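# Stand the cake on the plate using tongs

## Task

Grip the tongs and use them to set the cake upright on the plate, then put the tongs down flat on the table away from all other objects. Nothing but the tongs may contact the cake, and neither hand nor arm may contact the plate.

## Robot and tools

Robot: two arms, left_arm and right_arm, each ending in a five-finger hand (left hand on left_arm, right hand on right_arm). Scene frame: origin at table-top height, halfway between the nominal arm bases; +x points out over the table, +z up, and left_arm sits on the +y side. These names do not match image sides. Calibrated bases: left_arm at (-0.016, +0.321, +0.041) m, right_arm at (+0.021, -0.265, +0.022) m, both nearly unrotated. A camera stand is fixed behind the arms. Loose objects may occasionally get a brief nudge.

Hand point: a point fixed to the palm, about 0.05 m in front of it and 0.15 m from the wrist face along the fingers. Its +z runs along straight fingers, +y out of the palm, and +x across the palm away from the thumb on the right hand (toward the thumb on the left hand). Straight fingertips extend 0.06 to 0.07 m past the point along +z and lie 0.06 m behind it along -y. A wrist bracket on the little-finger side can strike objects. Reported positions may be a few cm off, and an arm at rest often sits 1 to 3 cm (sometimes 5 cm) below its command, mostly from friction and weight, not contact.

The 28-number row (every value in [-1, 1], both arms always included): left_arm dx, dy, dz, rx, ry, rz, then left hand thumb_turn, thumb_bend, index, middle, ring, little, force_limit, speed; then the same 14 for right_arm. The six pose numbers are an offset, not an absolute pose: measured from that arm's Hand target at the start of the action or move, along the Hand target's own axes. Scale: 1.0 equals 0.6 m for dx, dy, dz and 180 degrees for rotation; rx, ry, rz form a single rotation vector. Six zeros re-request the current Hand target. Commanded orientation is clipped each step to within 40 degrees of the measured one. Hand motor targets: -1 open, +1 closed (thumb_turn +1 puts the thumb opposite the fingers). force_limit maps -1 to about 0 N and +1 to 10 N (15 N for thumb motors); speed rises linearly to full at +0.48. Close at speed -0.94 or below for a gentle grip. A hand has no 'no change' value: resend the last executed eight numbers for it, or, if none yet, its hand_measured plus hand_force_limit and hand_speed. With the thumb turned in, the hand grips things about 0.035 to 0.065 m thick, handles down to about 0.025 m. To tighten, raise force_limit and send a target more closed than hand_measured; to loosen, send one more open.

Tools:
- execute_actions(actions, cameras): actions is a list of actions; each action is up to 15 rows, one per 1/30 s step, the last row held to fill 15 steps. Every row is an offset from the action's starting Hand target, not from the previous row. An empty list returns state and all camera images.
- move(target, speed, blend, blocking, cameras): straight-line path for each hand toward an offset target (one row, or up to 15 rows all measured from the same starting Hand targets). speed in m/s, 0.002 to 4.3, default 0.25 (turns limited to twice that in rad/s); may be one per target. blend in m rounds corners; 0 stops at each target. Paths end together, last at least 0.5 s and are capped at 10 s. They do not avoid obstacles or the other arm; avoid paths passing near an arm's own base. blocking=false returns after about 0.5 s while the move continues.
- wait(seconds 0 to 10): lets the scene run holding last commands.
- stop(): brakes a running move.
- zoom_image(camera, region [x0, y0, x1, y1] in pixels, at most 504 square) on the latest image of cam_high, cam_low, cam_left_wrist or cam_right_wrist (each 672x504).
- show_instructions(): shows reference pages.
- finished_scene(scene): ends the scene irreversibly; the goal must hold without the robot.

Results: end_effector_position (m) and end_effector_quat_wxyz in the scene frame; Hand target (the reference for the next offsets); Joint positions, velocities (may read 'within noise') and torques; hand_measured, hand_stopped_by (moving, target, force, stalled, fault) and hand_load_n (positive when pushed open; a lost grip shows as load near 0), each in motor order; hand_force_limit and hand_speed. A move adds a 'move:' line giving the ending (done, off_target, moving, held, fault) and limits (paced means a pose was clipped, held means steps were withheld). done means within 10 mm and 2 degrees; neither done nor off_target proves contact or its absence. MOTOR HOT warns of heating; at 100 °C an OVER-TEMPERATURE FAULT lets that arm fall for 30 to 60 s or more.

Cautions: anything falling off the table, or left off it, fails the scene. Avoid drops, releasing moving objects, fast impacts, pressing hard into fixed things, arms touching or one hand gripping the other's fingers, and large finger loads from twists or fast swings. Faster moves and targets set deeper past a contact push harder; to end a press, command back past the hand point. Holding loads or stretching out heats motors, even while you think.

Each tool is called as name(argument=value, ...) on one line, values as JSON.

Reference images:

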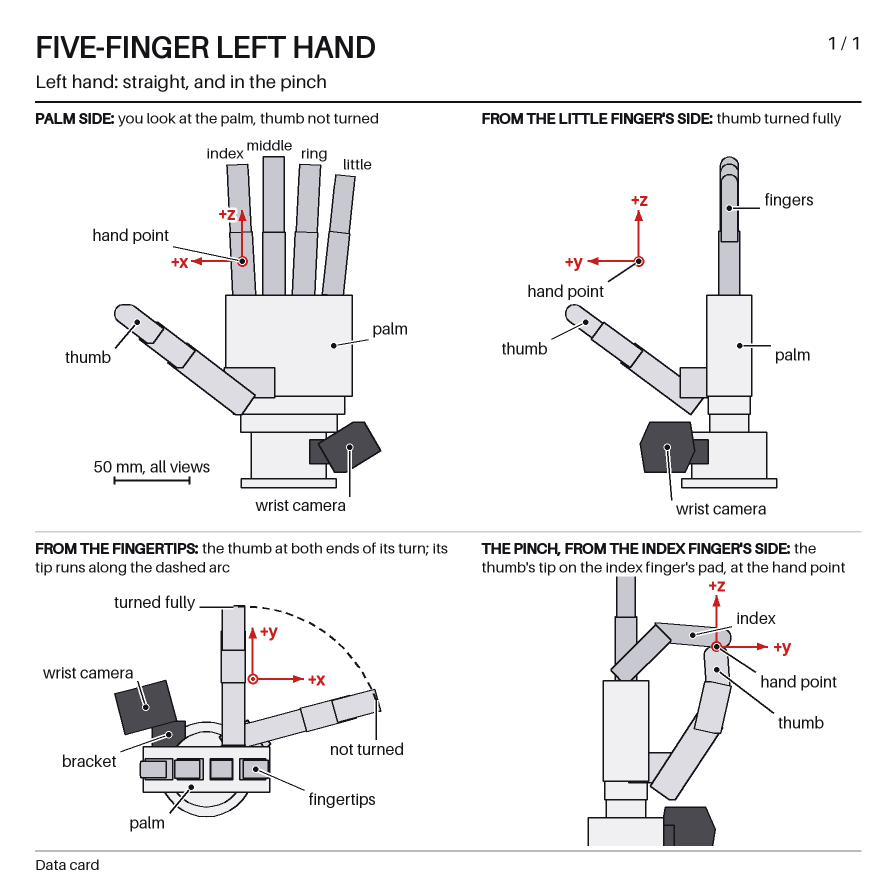

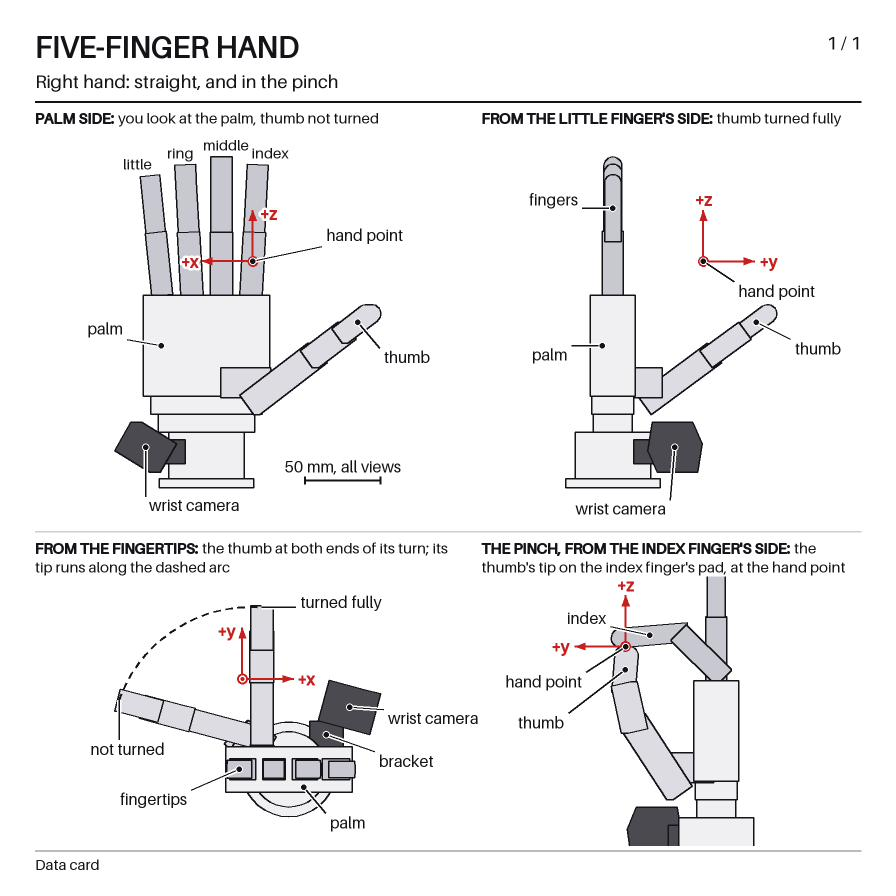

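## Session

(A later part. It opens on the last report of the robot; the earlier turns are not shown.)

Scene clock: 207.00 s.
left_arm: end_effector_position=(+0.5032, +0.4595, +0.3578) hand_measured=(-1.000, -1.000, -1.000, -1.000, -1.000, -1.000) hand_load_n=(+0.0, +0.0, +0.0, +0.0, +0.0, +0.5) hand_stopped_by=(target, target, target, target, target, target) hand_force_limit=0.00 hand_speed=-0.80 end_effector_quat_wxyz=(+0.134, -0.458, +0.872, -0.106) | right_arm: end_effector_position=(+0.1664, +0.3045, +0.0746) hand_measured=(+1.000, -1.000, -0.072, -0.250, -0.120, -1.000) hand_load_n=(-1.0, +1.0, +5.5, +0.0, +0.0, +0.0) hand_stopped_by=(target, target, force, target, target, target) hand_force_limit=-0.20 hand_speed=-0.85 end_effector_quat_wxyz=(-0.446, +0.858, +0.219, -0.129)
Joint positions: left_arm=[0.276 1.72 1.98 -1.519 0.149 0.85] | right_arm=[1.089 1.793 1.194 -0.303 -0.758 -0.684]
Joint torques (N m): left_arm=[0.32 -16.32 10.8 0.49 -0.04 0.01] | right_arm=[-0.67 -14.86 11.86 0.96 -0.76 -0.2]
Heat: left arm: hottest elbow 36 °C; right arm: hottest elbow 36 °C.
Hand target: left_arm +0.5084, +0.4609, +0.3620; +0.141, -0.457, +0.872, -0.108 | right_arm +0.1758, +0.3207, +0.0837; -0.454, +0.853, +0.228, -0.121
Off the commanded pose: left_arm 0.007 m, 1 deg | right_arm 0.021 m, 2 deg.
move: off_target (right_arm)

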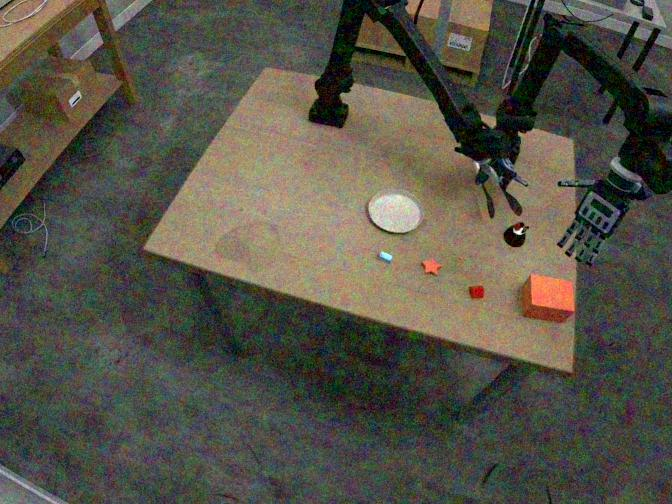

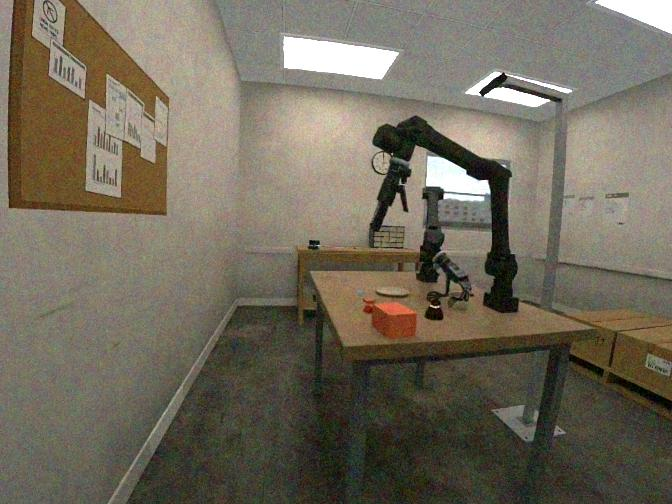

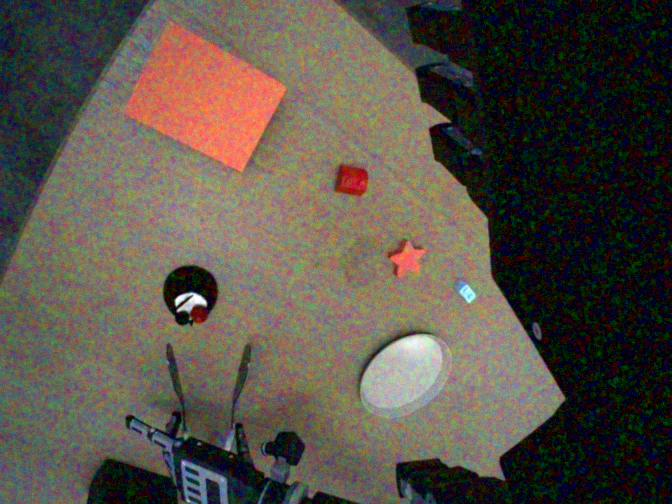

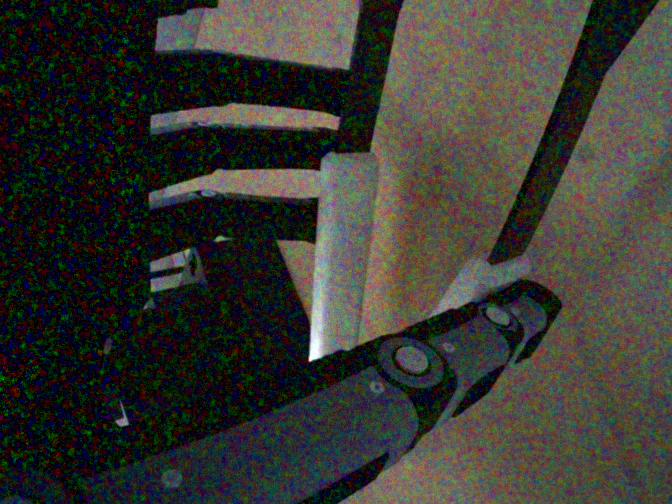

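move(target=[0,0,0,0,0,0,-1,-1,-1,-1,-1,-1,0,-0.8,0,0.029,0.0196,0,-0.0438,-0.0295,1,-1,-0.07,-0.25,-0.12,-1,-0.2,-0.85], speed=0.08, cameras=["all"])

zoom_image(camera="cam_high", region=[450, 170, 540, 260])

zoom_image(camera="cam_left_wrist", region=[100, 230, 380, 504])

zoom_image(camera="cam_low", region=[400, 260, 490, 340])

Scene clock: 227.77 s.
left_arm: end_effector_position=(+0.5032, +0.4595, +0.3578) hand_measured=(-1.000, -1.000, -1.000, -1.000, -1.000, -1.000) hand_load_n=(+0.0, +0.0, +0.0, +0.0, +0.0, +0.0) hand_stopped_by=(target, target, target, target, target, target) hand_force_limit=0.00 hand_speed=-0.80 end_effector_quat_wxyz=(+0.134, -0.458, +0.872, -0.106) | right_arm: end_effector_position=(+0.1628, +0.3063, +0.0553) hand_measured=(+1.000, -1.000, -0.072, -0.250, -0.120, -1.000) hand_load_n=(-1.0, +1.0, +5.5, -0.5, +0.0, +0.0) hand_stopped_by=(target, target, force, target, target, target) hand_force_limit=-0.20 hand_speed=-0.85 end_effector_quat_wxyz=(-0.434, +0.836, +0.292, -0.167)
Joint positions: left_arm=[0.276 1.72 1.98 -1.519 0.149 0.85] | right_arm=[1.086 1.88 1.284 -0.456 -0.859 -0.893]
Joint torques (N m): left_arm=[0.21 -16.21 10.84 0.4 -0.02 0] | right_arm=[-1.2 -16.09 11.55 0.7 -0.9 -0.18]
Heat: left arm: hottest elbow 37 °C; right arm: hottest elbow 37 °C.
Hand target: left_arm +0.5084, +0.4609, +0.3620; +0.141, -0.457, +0.872, -0.108 | right_arm +0.1759, +0.3208, +0.0629; -0.443, +0.831, +0.298, -0.158
Off the commanded pose: left_arm 0.007 m, 1 deg | right_arm 0.021 m, 2 deg.
move: off_target (right_arm)

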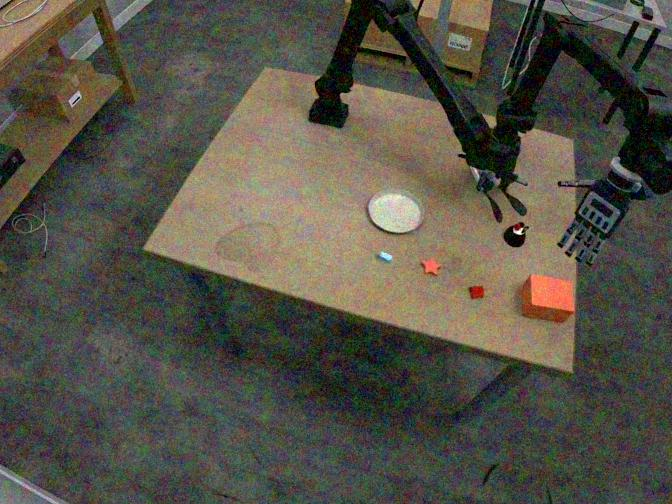

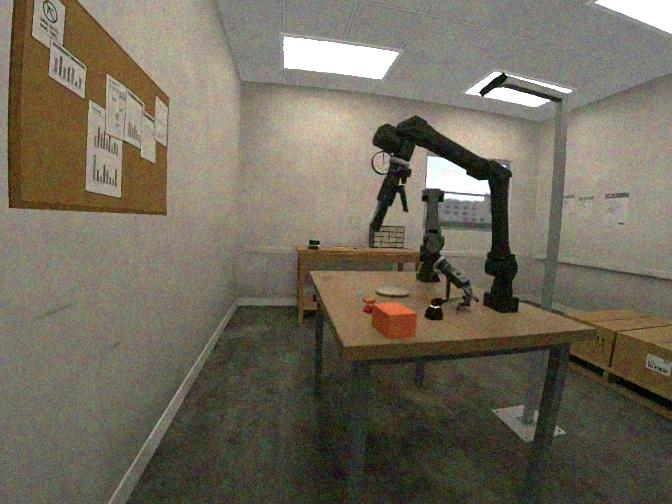

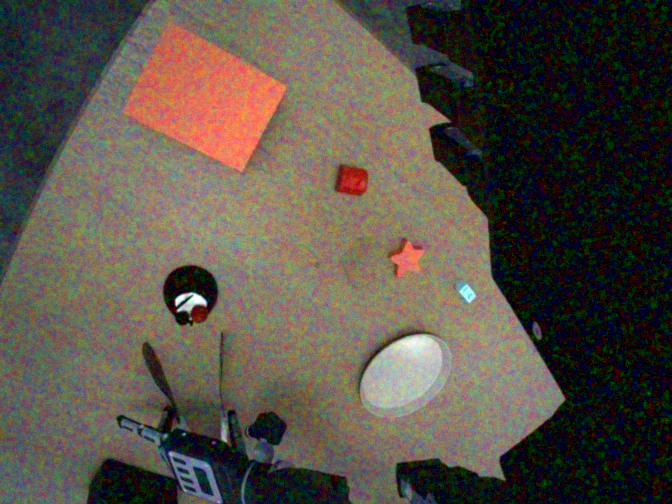

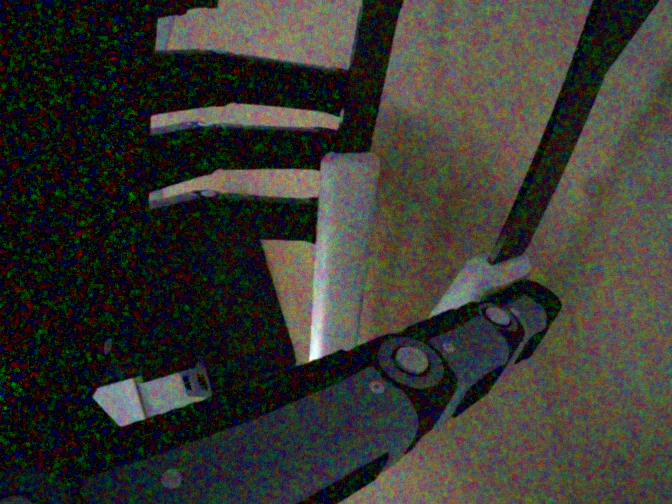

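Scaled by 5.600 from the camera's 672x504 image, which has a finer 960x720 frame.

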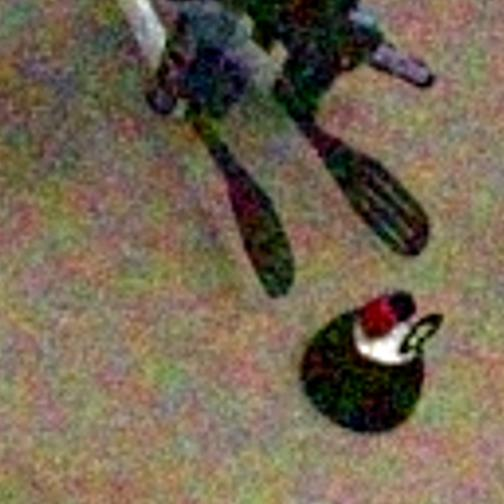

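Scaled by 1.800 from the camera's 672x504 image, which has a finer 960x720 frame.

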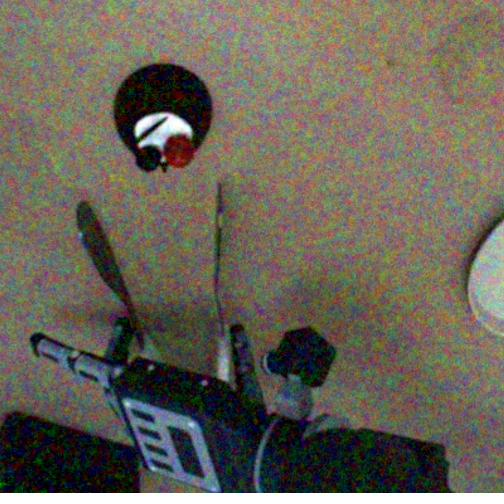

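Scaled by 5.600 from the camera's 672x504 image, which has a finer 960x720 frame.

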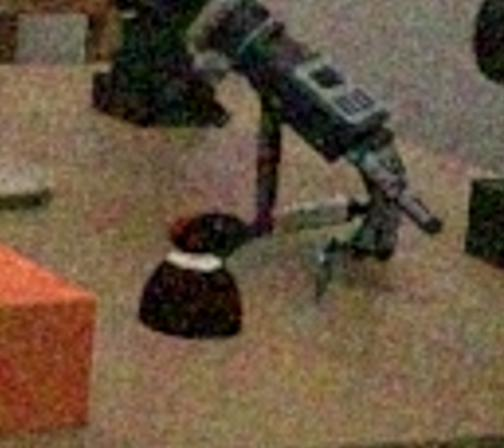

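move(target=[0,0,0,0,0,0,-1,-1,-1,-1,-1,-1,0,-0.8,0.0747,0.0035,-0.0052,0,0,0,1,-1,-0.07,-0.25,-0.12,-1,-0.2,-0.85], speed=0.07, cameras=["all"])

zoom_image(camera="cam_high", region=[450, 170, 540, 260])

zoom_image(camera="cam_left_wrist", region=[100, 230, 380, 504])

zoom_image(camera="cam_low", region=[400, 260, 490, 340])

Scene clock: 240.03 s.
left_arm: end_effector_position=(+0.5032, +0.4595, +0.3578) hand_measured=(-1.000, -1.000, -1.000, -1.000, -1.000, -1.000) hand_load_n=(+0.0, +0.0, +0.0, +0.0, +0.0, +0.0) hand_stopped_by=(target, target, target, target, target, target) hand_force_limit=0.00 hand_speed=-0.80 end_effector_quat_wxyz=(+0.134, -0.458, +0.872, -0.106) | right_arm: end_effector_position=(+0.2007, +0.3325, +0.0562) hand_measured=(+1.000, -1.000, -0.072, -0.250, -0.120, -1.000) hand_load_n=(-1.0, +1.0, +5.0, +0.0, +0.0, +0.0) hand_stopped_by=(target, target, force, target, target, target) hand_force_limit=-0.20 hand_speed=-0.85 end_effector_quat_wxyz=(-0.435, +0.836, +0.291, -0.167)
Joint positions: left_arm=[0.276 1.72 1.98 -1.519 0.149 0.85] | right_arm=[1.049 1.971 1.436 -0.553 -0.876 -0.941]
Joint torques (N m): left_arm=[0.21 -16.21 10.77 0.5 -0.02 -0.02] | right_arm=[-1.03 -17.61 11.92 0.66 -0.92 -0.2]
Heat: left arm: hottest elbow 37 °C; right arm: hottest elbow 37 °C.
Hand target: left_arm +0.5084, +0.4609, +0.3620; +0.141, -0.457, +0.872, -0.108 | right_arm +0.2129, +0.3463, +0.0628; -0.443, +0.831, +0.298, -0.158
Off the commanded pose: left_arm 0.007 m, 1 deg | right_arm 0.020 m, 2 deg.
move: off_target (right_arm)

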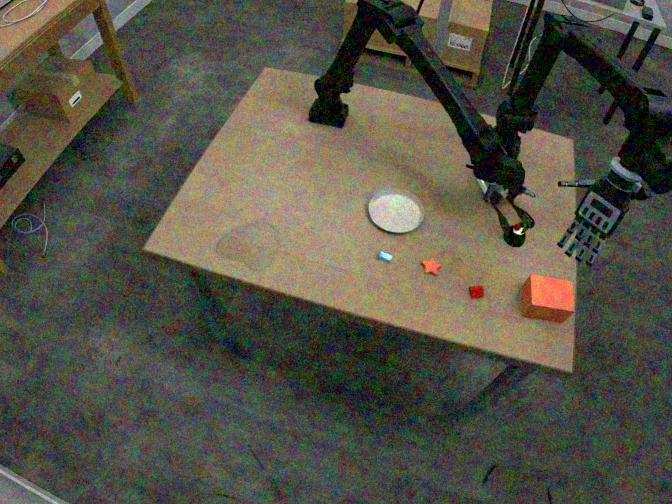

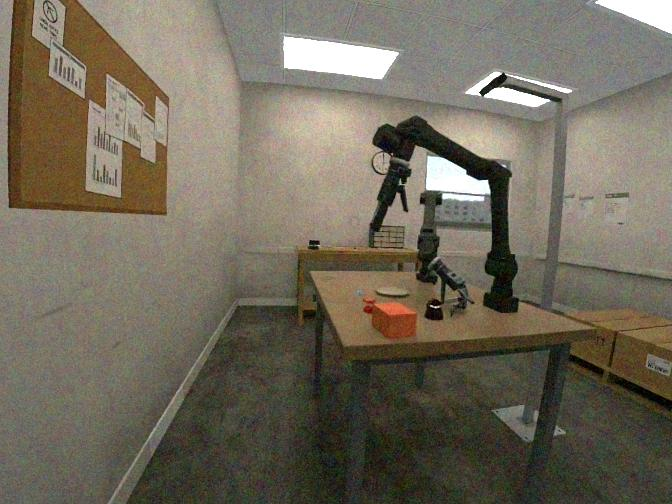

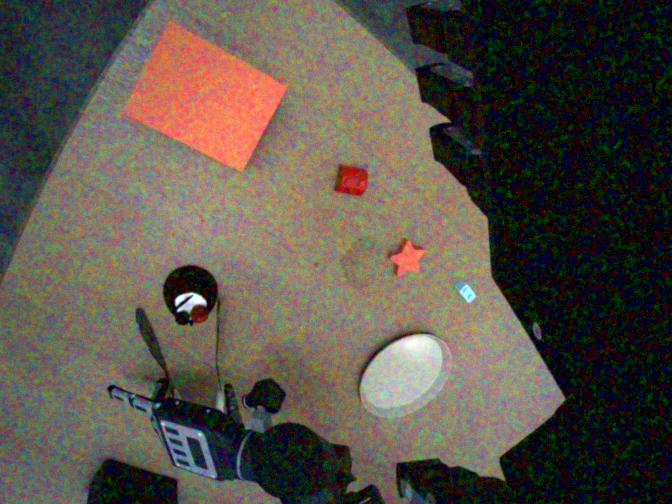

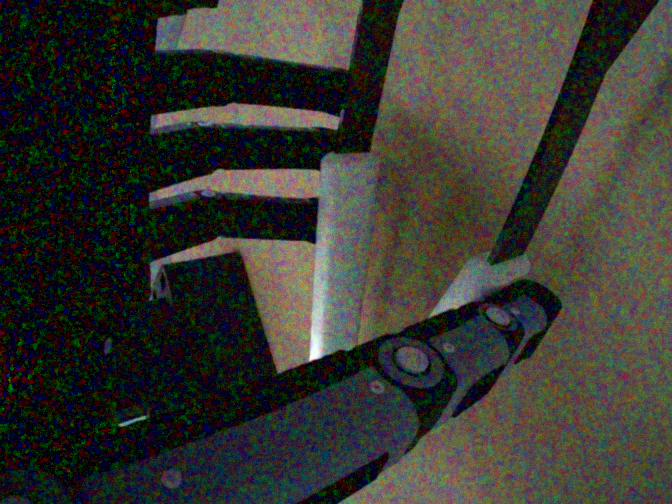

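Scaled by 5.600 from the camera's 672x504 image, which has a finer 960x720 frame.

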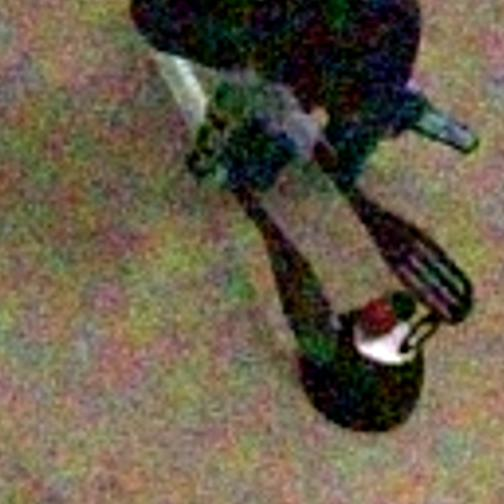

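Scaled by 1.800 from the camera's 672x504 image, which has a finer 960x720 frame.

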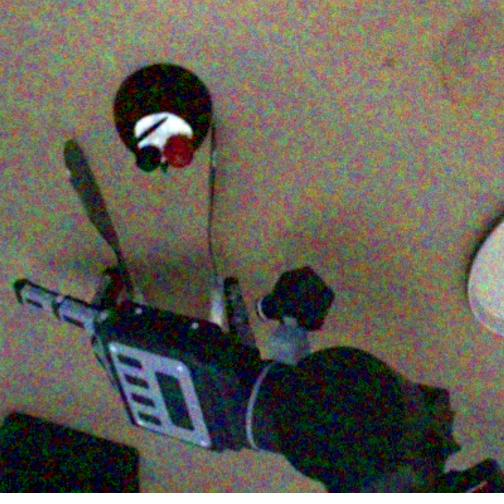

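Scaled by 5.600 from the camera's 672x504 image, which has a finer 960x720 frame.

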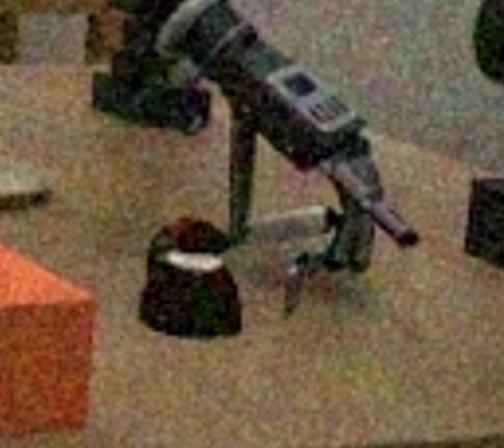

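move(target=[0,0,0,0,0,0,-1,-1,-1,-1,-1,-1,0,-0.8,0.0497,0.005,-0.0073,0,0,0,1,-1,-0.07,-0.25,-0.12,-1,-0.2,-0.85], speed=0.05, cameras=["all"])

zoom_image(camera="cam_high", region=[450, 170, 540, 260])

zoom_image(camera="cam_left_wrist", region=[100, 230, 380, 504])

zoom_image(camera="cam_low", region=[400, 260, 490, 340])

Scene clock: 248.67 s.
left_arm: end_effector_position=(+0.5032, +0.4595, +0.3578) hand_measured=(-1.000, -1.000, -1.000, -1.000, -1.000, -1.000) hand_load_n=(+0.0, -0.5, +0.0, +0.0, +0.0, +0.0) hand_stopped_by=(target, target, target, target, target, target) hand_force_limit=0.00 hand_speed=-0.80 end_effector_quat_wxyz=(+0.134, -0.458, +0.872, -0.106) | right_arm: end_effector_position=(+0.2267, +0.3471, +0.0564) hand_measured=(+1.000, -1.000, -0.072, -0.250, -0.120, -1.000) hand_load_n=(+0.0, +1.0, +5.5, +0.0, +0.0, +0.0) hand_stopped_by=(target, target, force, target, target, target) hand_force_limit=-0.20 hand_speed=-0.85 end_effector_quat_wxyz=(-0.434, +0.837, +0.289, -0.168)
Joint positions: left_arm=[0.276 1.72 1.98 -1.519 0.149 0.85] | right_arm=[1.023 2.033 1.543 -0.626 -0.888 -0.972]
Joint torques (N m): left_arm=[0.38 -16.09 10.77 0.44 -0.06 0.01] | right_arm=[-1.03 -18.67 12.19 0.69 -0.97 -0.23]
Heat: left arm: hottest elbow 37 °C; right arm: hottest elbow 36 °C.
Hand target: left_arm +0.5084, +0.4609, +0.3620; +0.141, -0.457, +0.872, -0.108 | right_arm +0.2392, +0.3612, +0.0629; -0.443, +0.831, +0.298, -0.158
Off the commanded pose: left_arm 0.007 m, 1 deg | right_arm 0.020 m, 2 deg.
move: off_target (right_arm)

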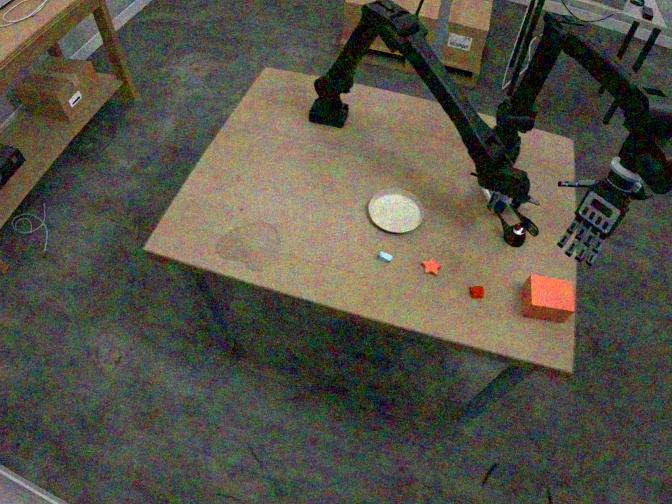

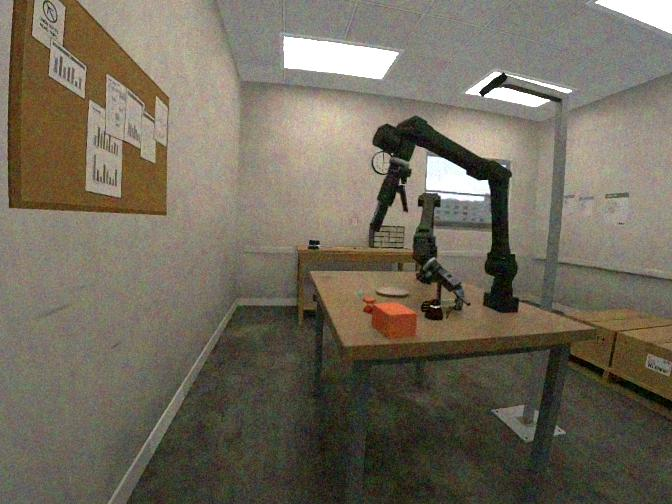

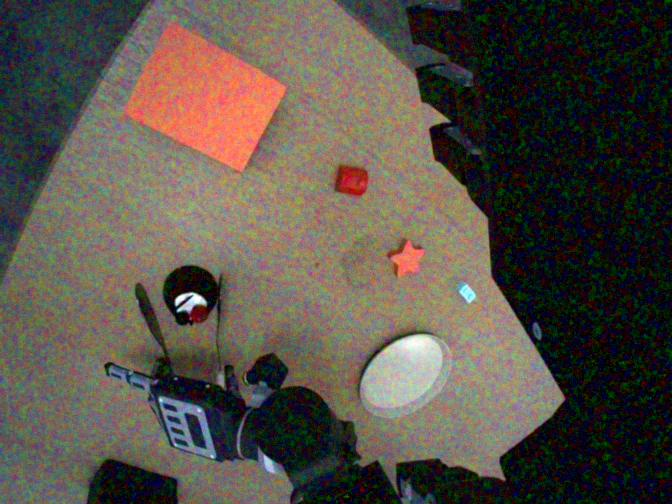

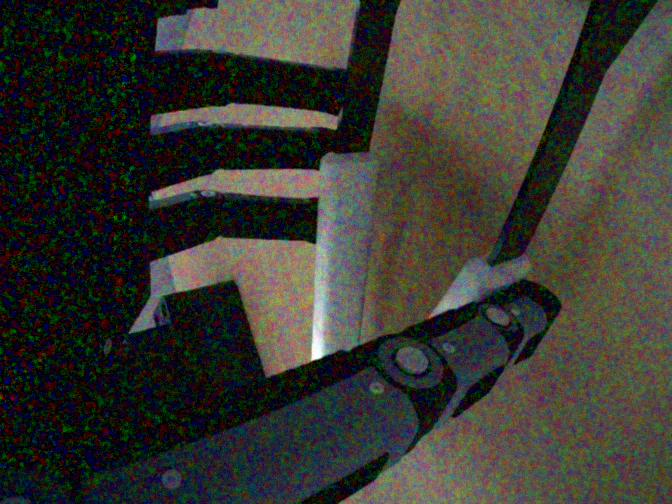

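Scaled by 5.600 from the camera's 672x504 image, which has a finer 960x720 frame.

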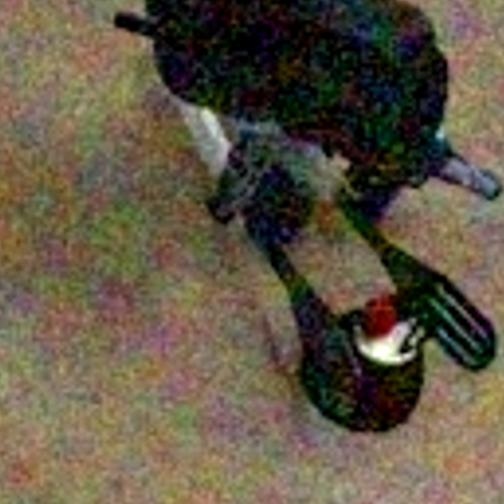

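Scaled by 1.800 from the camera's 672x504 image, which has a finer 960x720 frame.

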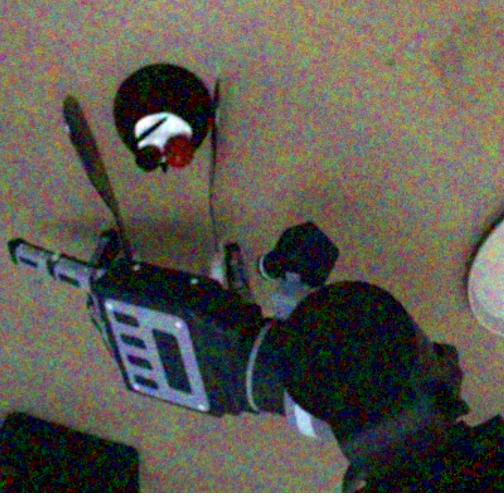

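Scaled by 5.600 from the camera's 672x504 image, which has a finer 960x720 frame.

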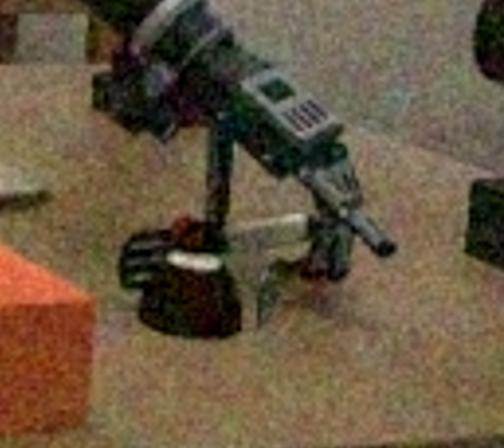

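move(target=[0,0,0,0,0,0,-1,-1,-1,-1,-1,-1,0,-0.8,0,0,0,0,0,0,1,-1,0.04,0.0,-0.05,-1,0.7,-0.9], speed=0.05, cameras=["cam_high","cam_left_wrist","cam_right_wrist"])

zoom_image(camera="cam_high", region=[450, 170, 540, 260])

zoom_image(camera="cam_left_wrist", region=[100, 230, 380, 504])

Scene clock: 254.70 s.
left_arm: end_effector_position=(+0.5032, +0.4595, +0.3578) hand_measured=(-1.000, -1.000, -1.000, -1.000, -1.000, -1.000) hand_load_n=(+0.0, +0.0, +0.0, +0.0, +0.0, +0.0) hand_stopped_by=(target, target, target, target, target, target) hand_force_limit=0.00 hand_speed=-0.80 end_effector_quat_wxyz=(+0.134, -0.458, +0.872, -0.106) | right_arm: end_effector_position=(+0.2267, +0.3472, +0.0559) hand_measured=(+1.000, -1.000, +0.038, -0.004, -0.050, -1.000) hand_load_n=(+1.0, +2.0, +2.0, +9.0, +0.0, +0.0) hand_stopped_by=(target, target, target, force, target, target) hand_force_limit=0.70 hand_speed=-0.90 end_effector_quat_wxyz=(-0.434, +0.836, +0.290, -0.168)
Joint positions: left_arm=[0.276 1.72 1.98 -1.519 0.149 0.85] | right_arm=[1.023 2.034 1.543 -0.626 -0.889 -0.975]
Joint torques (N m): left_arm=[0.5 -16.09 10.82 0.46 -0.03 0] | right_arm=[-0.97 -18.43 12.25 0.66 -0.92 -0.19]
Heat: left arm: hottest elbow 37 °C; right arm: hottest elbow 36 °C.
Hand target: left_arm +0.5084, +0.4609, +0.3620; +0.141, -0.457, +0.872, -0.108 | right_arm +0.2392, +0.3613, +0.0628; -0.443, +0.831, +0.298, -0.158
Off the commanded pose: left_arm 0.007 m, 1 deg | right_arm 0.020 m, 2 deg.
move: off_target (right_arm)
Images, in order (width x height): cam_high 672x504, cam_left_wrist 672x504, cam_right_wrist 672x504.

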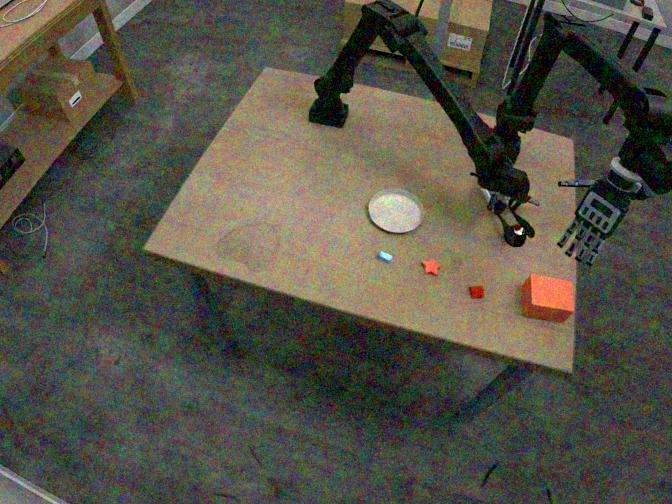

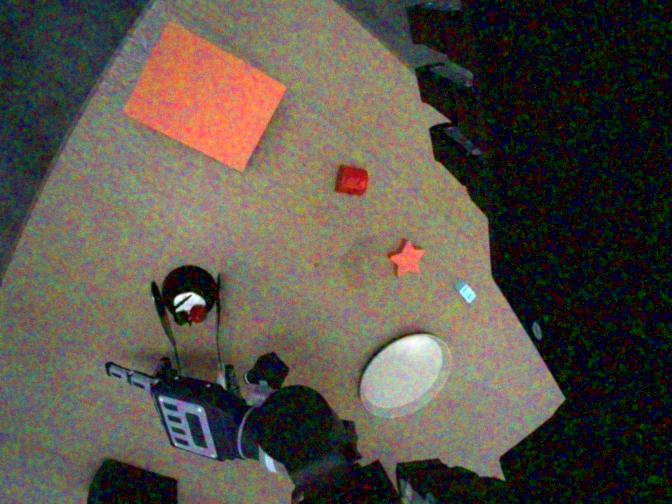

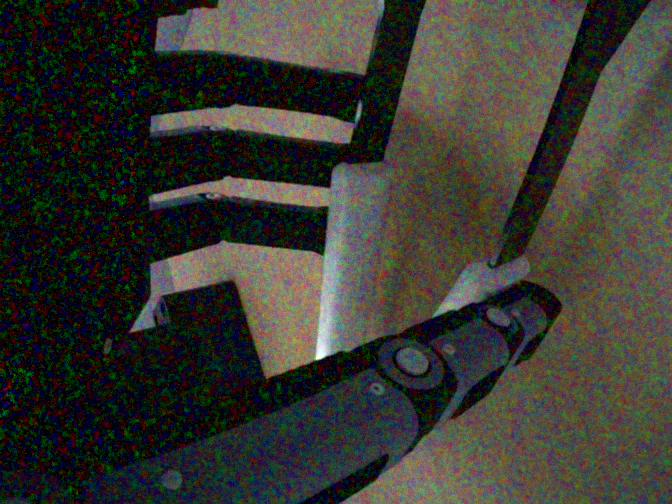

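Scaled by 5.600 from the camera's 672x504 image, which has a finer 960x720 frame.

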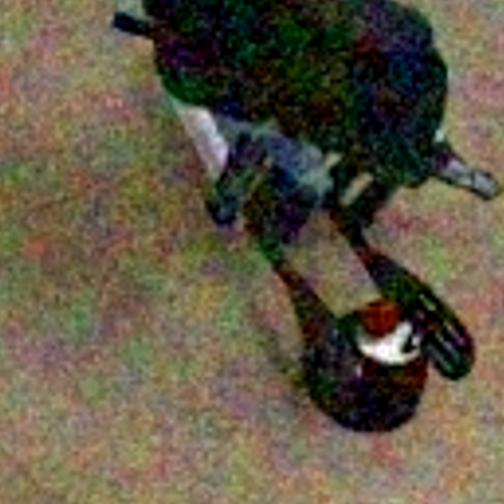

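Scaled by 1.800 from the camera's 672x504 image, which has a finer 960x720 frame.

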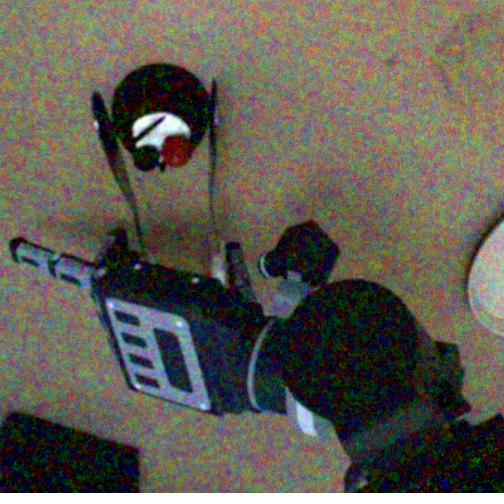

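move(target=[[0,0,0,0,0,0,-1,-1,-1,-1,-1,-1,0,-0.8,0,0,0,0,0,0,1,-1,0.2,0.0,-0.05,-1,0.8,-0.9],[0,0,0,0,0,0,-1,-1,-1,-1,-1,-1,0,-0.8,0,0,0,0,0,0,1,-1,0.2,0.1,-0.05,-1,0.9,-0.9]], speed=0.05, cameras=["cam_high","cam_left_wrist"])

zoom_image(camera="cam_left_wrist", region=[100, 230, 380, 504])

Scene clock: 259.93 s.
left_arm: end_effector_position=(+0.5032, +0.4595, +0.3578) hand_measured=(-1.000, -1.000, -1.000, -1.000, -1.000, -1.000) hand_load_n=(+0.0, +0.0, +0.0, +0.0, +0.0, +0.0) hand_stopped_by=(target, target, target, target, target, target) hand_force_limit=0.00 hand_speed=-0.80 end_effector_quat_wxyz=(+0.134, -0.458, +0.872, -0.106) | right_arm: end_effector_position=(+0.2267, +0.3472, +0.0557) hand_measured=(+1.000, -1.000, +0.062, +0.012, -0.050, -1.000) hand_load_n=(+0.0, +3.5, +7.5, +12.0, +0.0, +0.0) hand_stopped_by=(target, target, force, force, target, target) hand_force_limit=0.90 hand_speed=-0.90 end_effector_quat_wxyz=(-0.434, +0.836, +0.290, -0.168)
Joint positions: left_arm=[0.276 1.72 1.98 -1.519 0.149 0.85] | right_arm=[1.023 2.034 1.543 -0.626 -0.889 -0.976]
Joint torques (N m): left_arm=[0.67 -16.26 10.74 0.43 0 0] | right_arm=[-0.97 -18.73 12.23 0.66 -0.91 -0.19]
Heat: left arm: hottest elbow 37 °C; right arm: hottest elbow 36 °C.
Hand target: left_arm +0.5084, +0.4609, +0.3620; +0.141, -0.457, +0.872, -0.108 | right_arm +0.2392, +0.3613, +0.0628; -0.443, +0.831, +0.298, -0.158
Off the commanded pose: left_arm 0.007 m, 1 deg | right_arm 0.020 m, 2 deg.
move: off_target (right_arm); target 2's new numbers were sent with right_arm's hand 0.020 m and 2 deg from that target
Images, in order (width x height): cam_high 672x504, cam_left_wrist 672x504.

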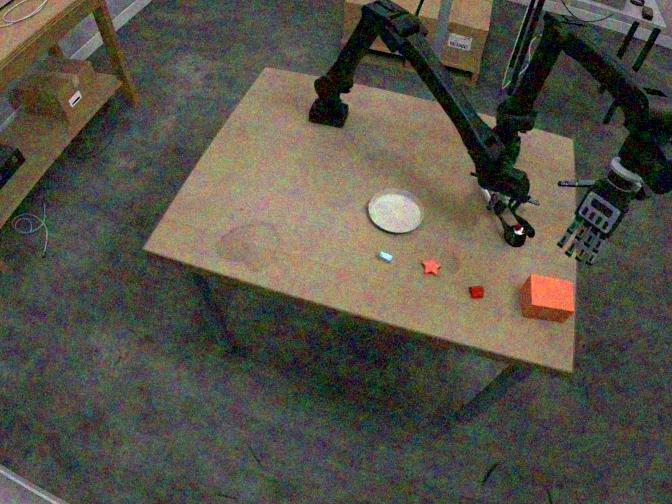

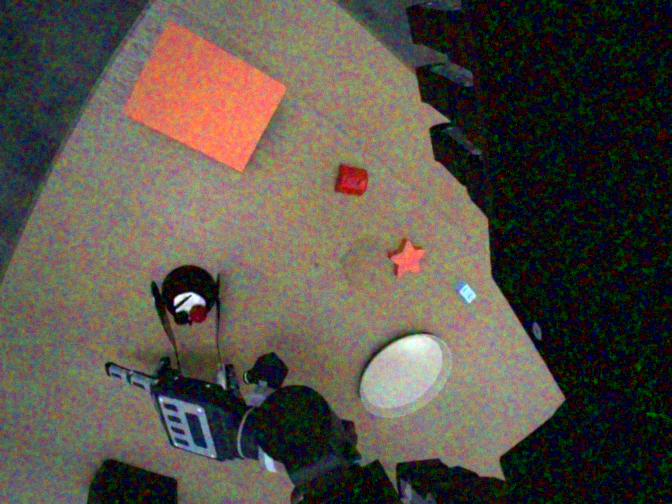

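Scaled by 1.800 from the camera's 672x504 image, which has a finer 960x720 frame.

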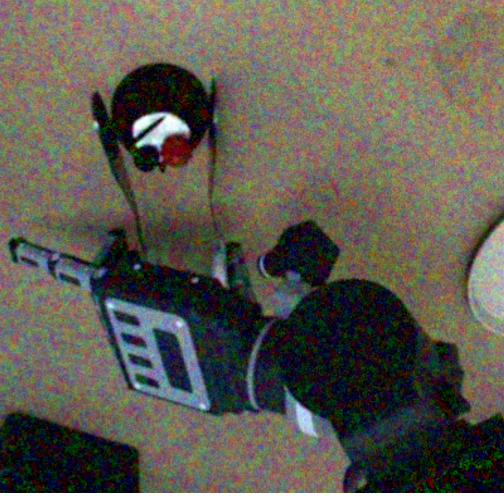

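move(target=[0,0,0,0,0,0,-1,-1,-1,-1,-1,-1,0,-0.8,0,-0.0692,-0.0466,0,0,0,1,-1,0.2,0.1,-0.05,-1,0.9,-0.9], speed=0.07, cameras=["all"])

zoom_image(camera="cam_high", region=[450, 170, 540, 260])

zoom_image(camera="cam_low", region=[400, 260, 490, 340])

Scene clock: 265.30 s.
left_arm: end_effector_position=(+0.5032, +0.4595, +0.3578) hand_measured=(-1.000, -1.000, -1.000, -1.000, -1.000, -1.000) hand_load_n=(+0.0, +0.0, +0.0, +0.0, +0.0, +0.0) hand_stopped_by=(target, target, target, target, target, target) hand_force_limit=0.00 hand_speed=-0.80 end_effector_quat_wxyz=(+0.134, -0.458, +0.872, -0.106) | right_arm: end_effector_position=(+0.2247, +0.3437, +0.0781) hand_measured=(+1.000, -1.000, +0.062, +0.012, -0.050, -1.000) hand_load_n=(-0.5, +3.0, +7.5, +12.5, +0.0, +0.0) hand_stopped_by=(target, target, force, force, target, target) hand_force_limit=0.90 hand_speed=-0.90 end_effector_quat_wxyz=(-0.421, +0.842, +0.282, -0.183)
Joint positions: left_arm=[0.276 1.72 1.98 -1.519 0.149 0.85] | right_arm=[1.023 2.021 1.592 -0.735 -0.889 -0.977]
Joint torques (N m): left_arm=[0.15 -16.15 10.84 0.46 -0.01 0.02] | right_arm=[-0.97 -22.71 12.63 0.64 -0.92 -0.18]
Heat: left arm: hottest elbow 37 °C; right arm: hottest elbow 37 °C.
Hand target: left_arm +0.5084, +0.4609, +0.3620; +0.141, -0.457, +0.872, -0.108 | right_arm +0.2391, +0.3612, +0.1129; -0.443, +0.831, +0.298, -0.158
Off the commanded pose: left_arm 0.007 m, 1 deg | right_arm 0.041 m, 4 deg.
move: off_target (right_arm)

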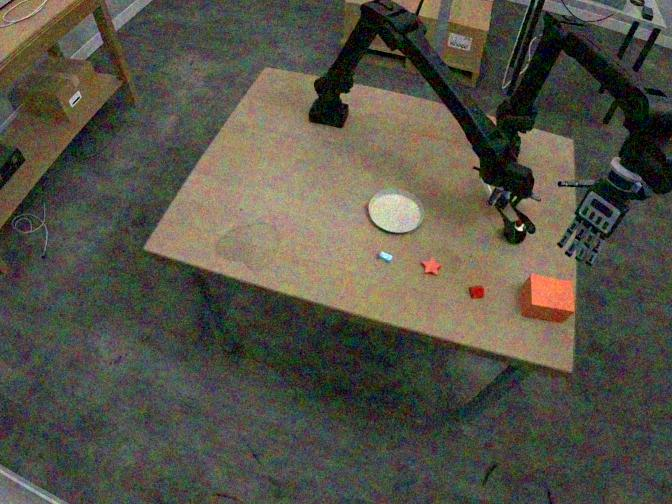

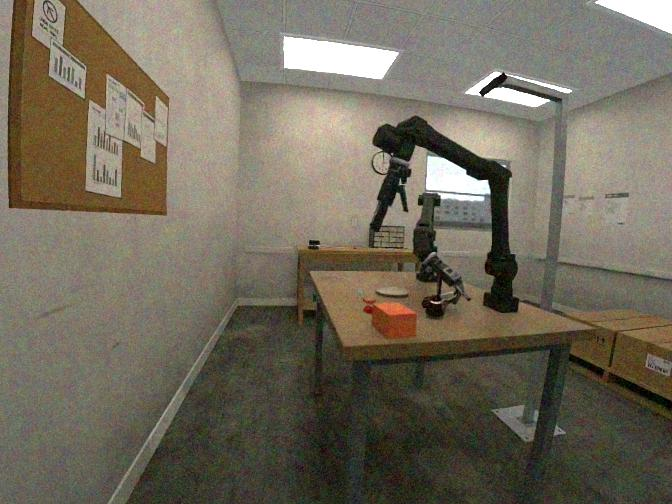

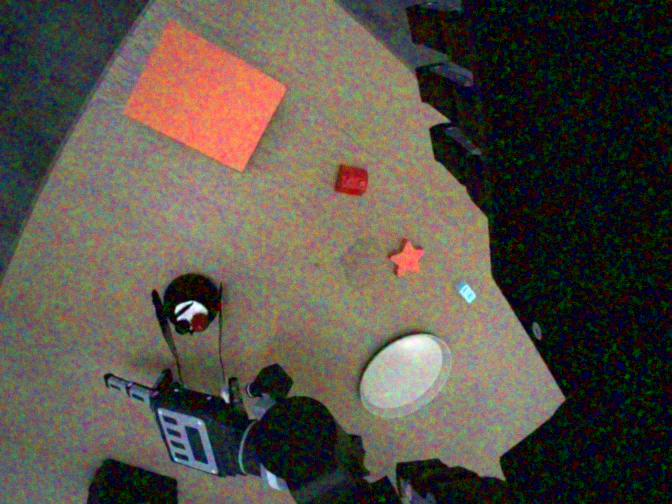

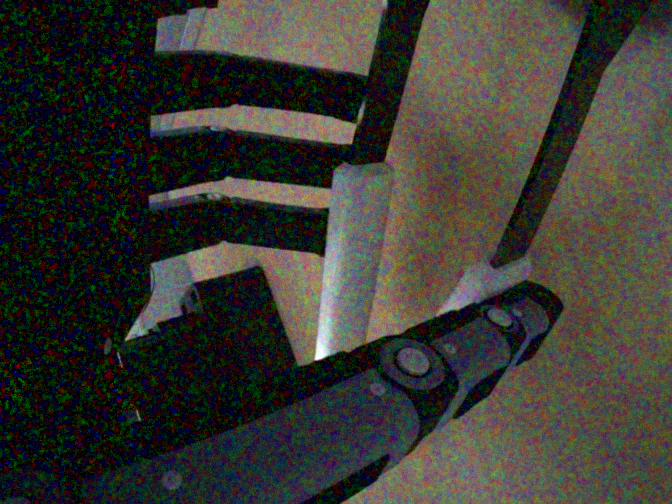

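Scaled by 5.600 from the camera's 672x504 image, which has a finer 960x720 frame.

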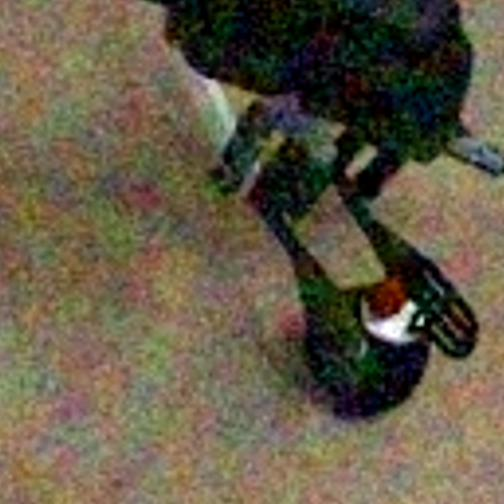

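Scaled by 5.600 from the camera's 672x504 image, which has a finer 960x720 frame.

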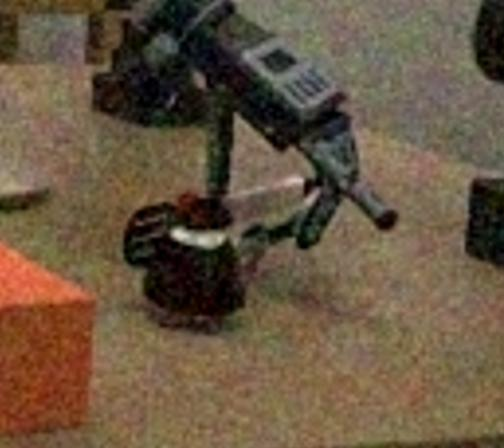

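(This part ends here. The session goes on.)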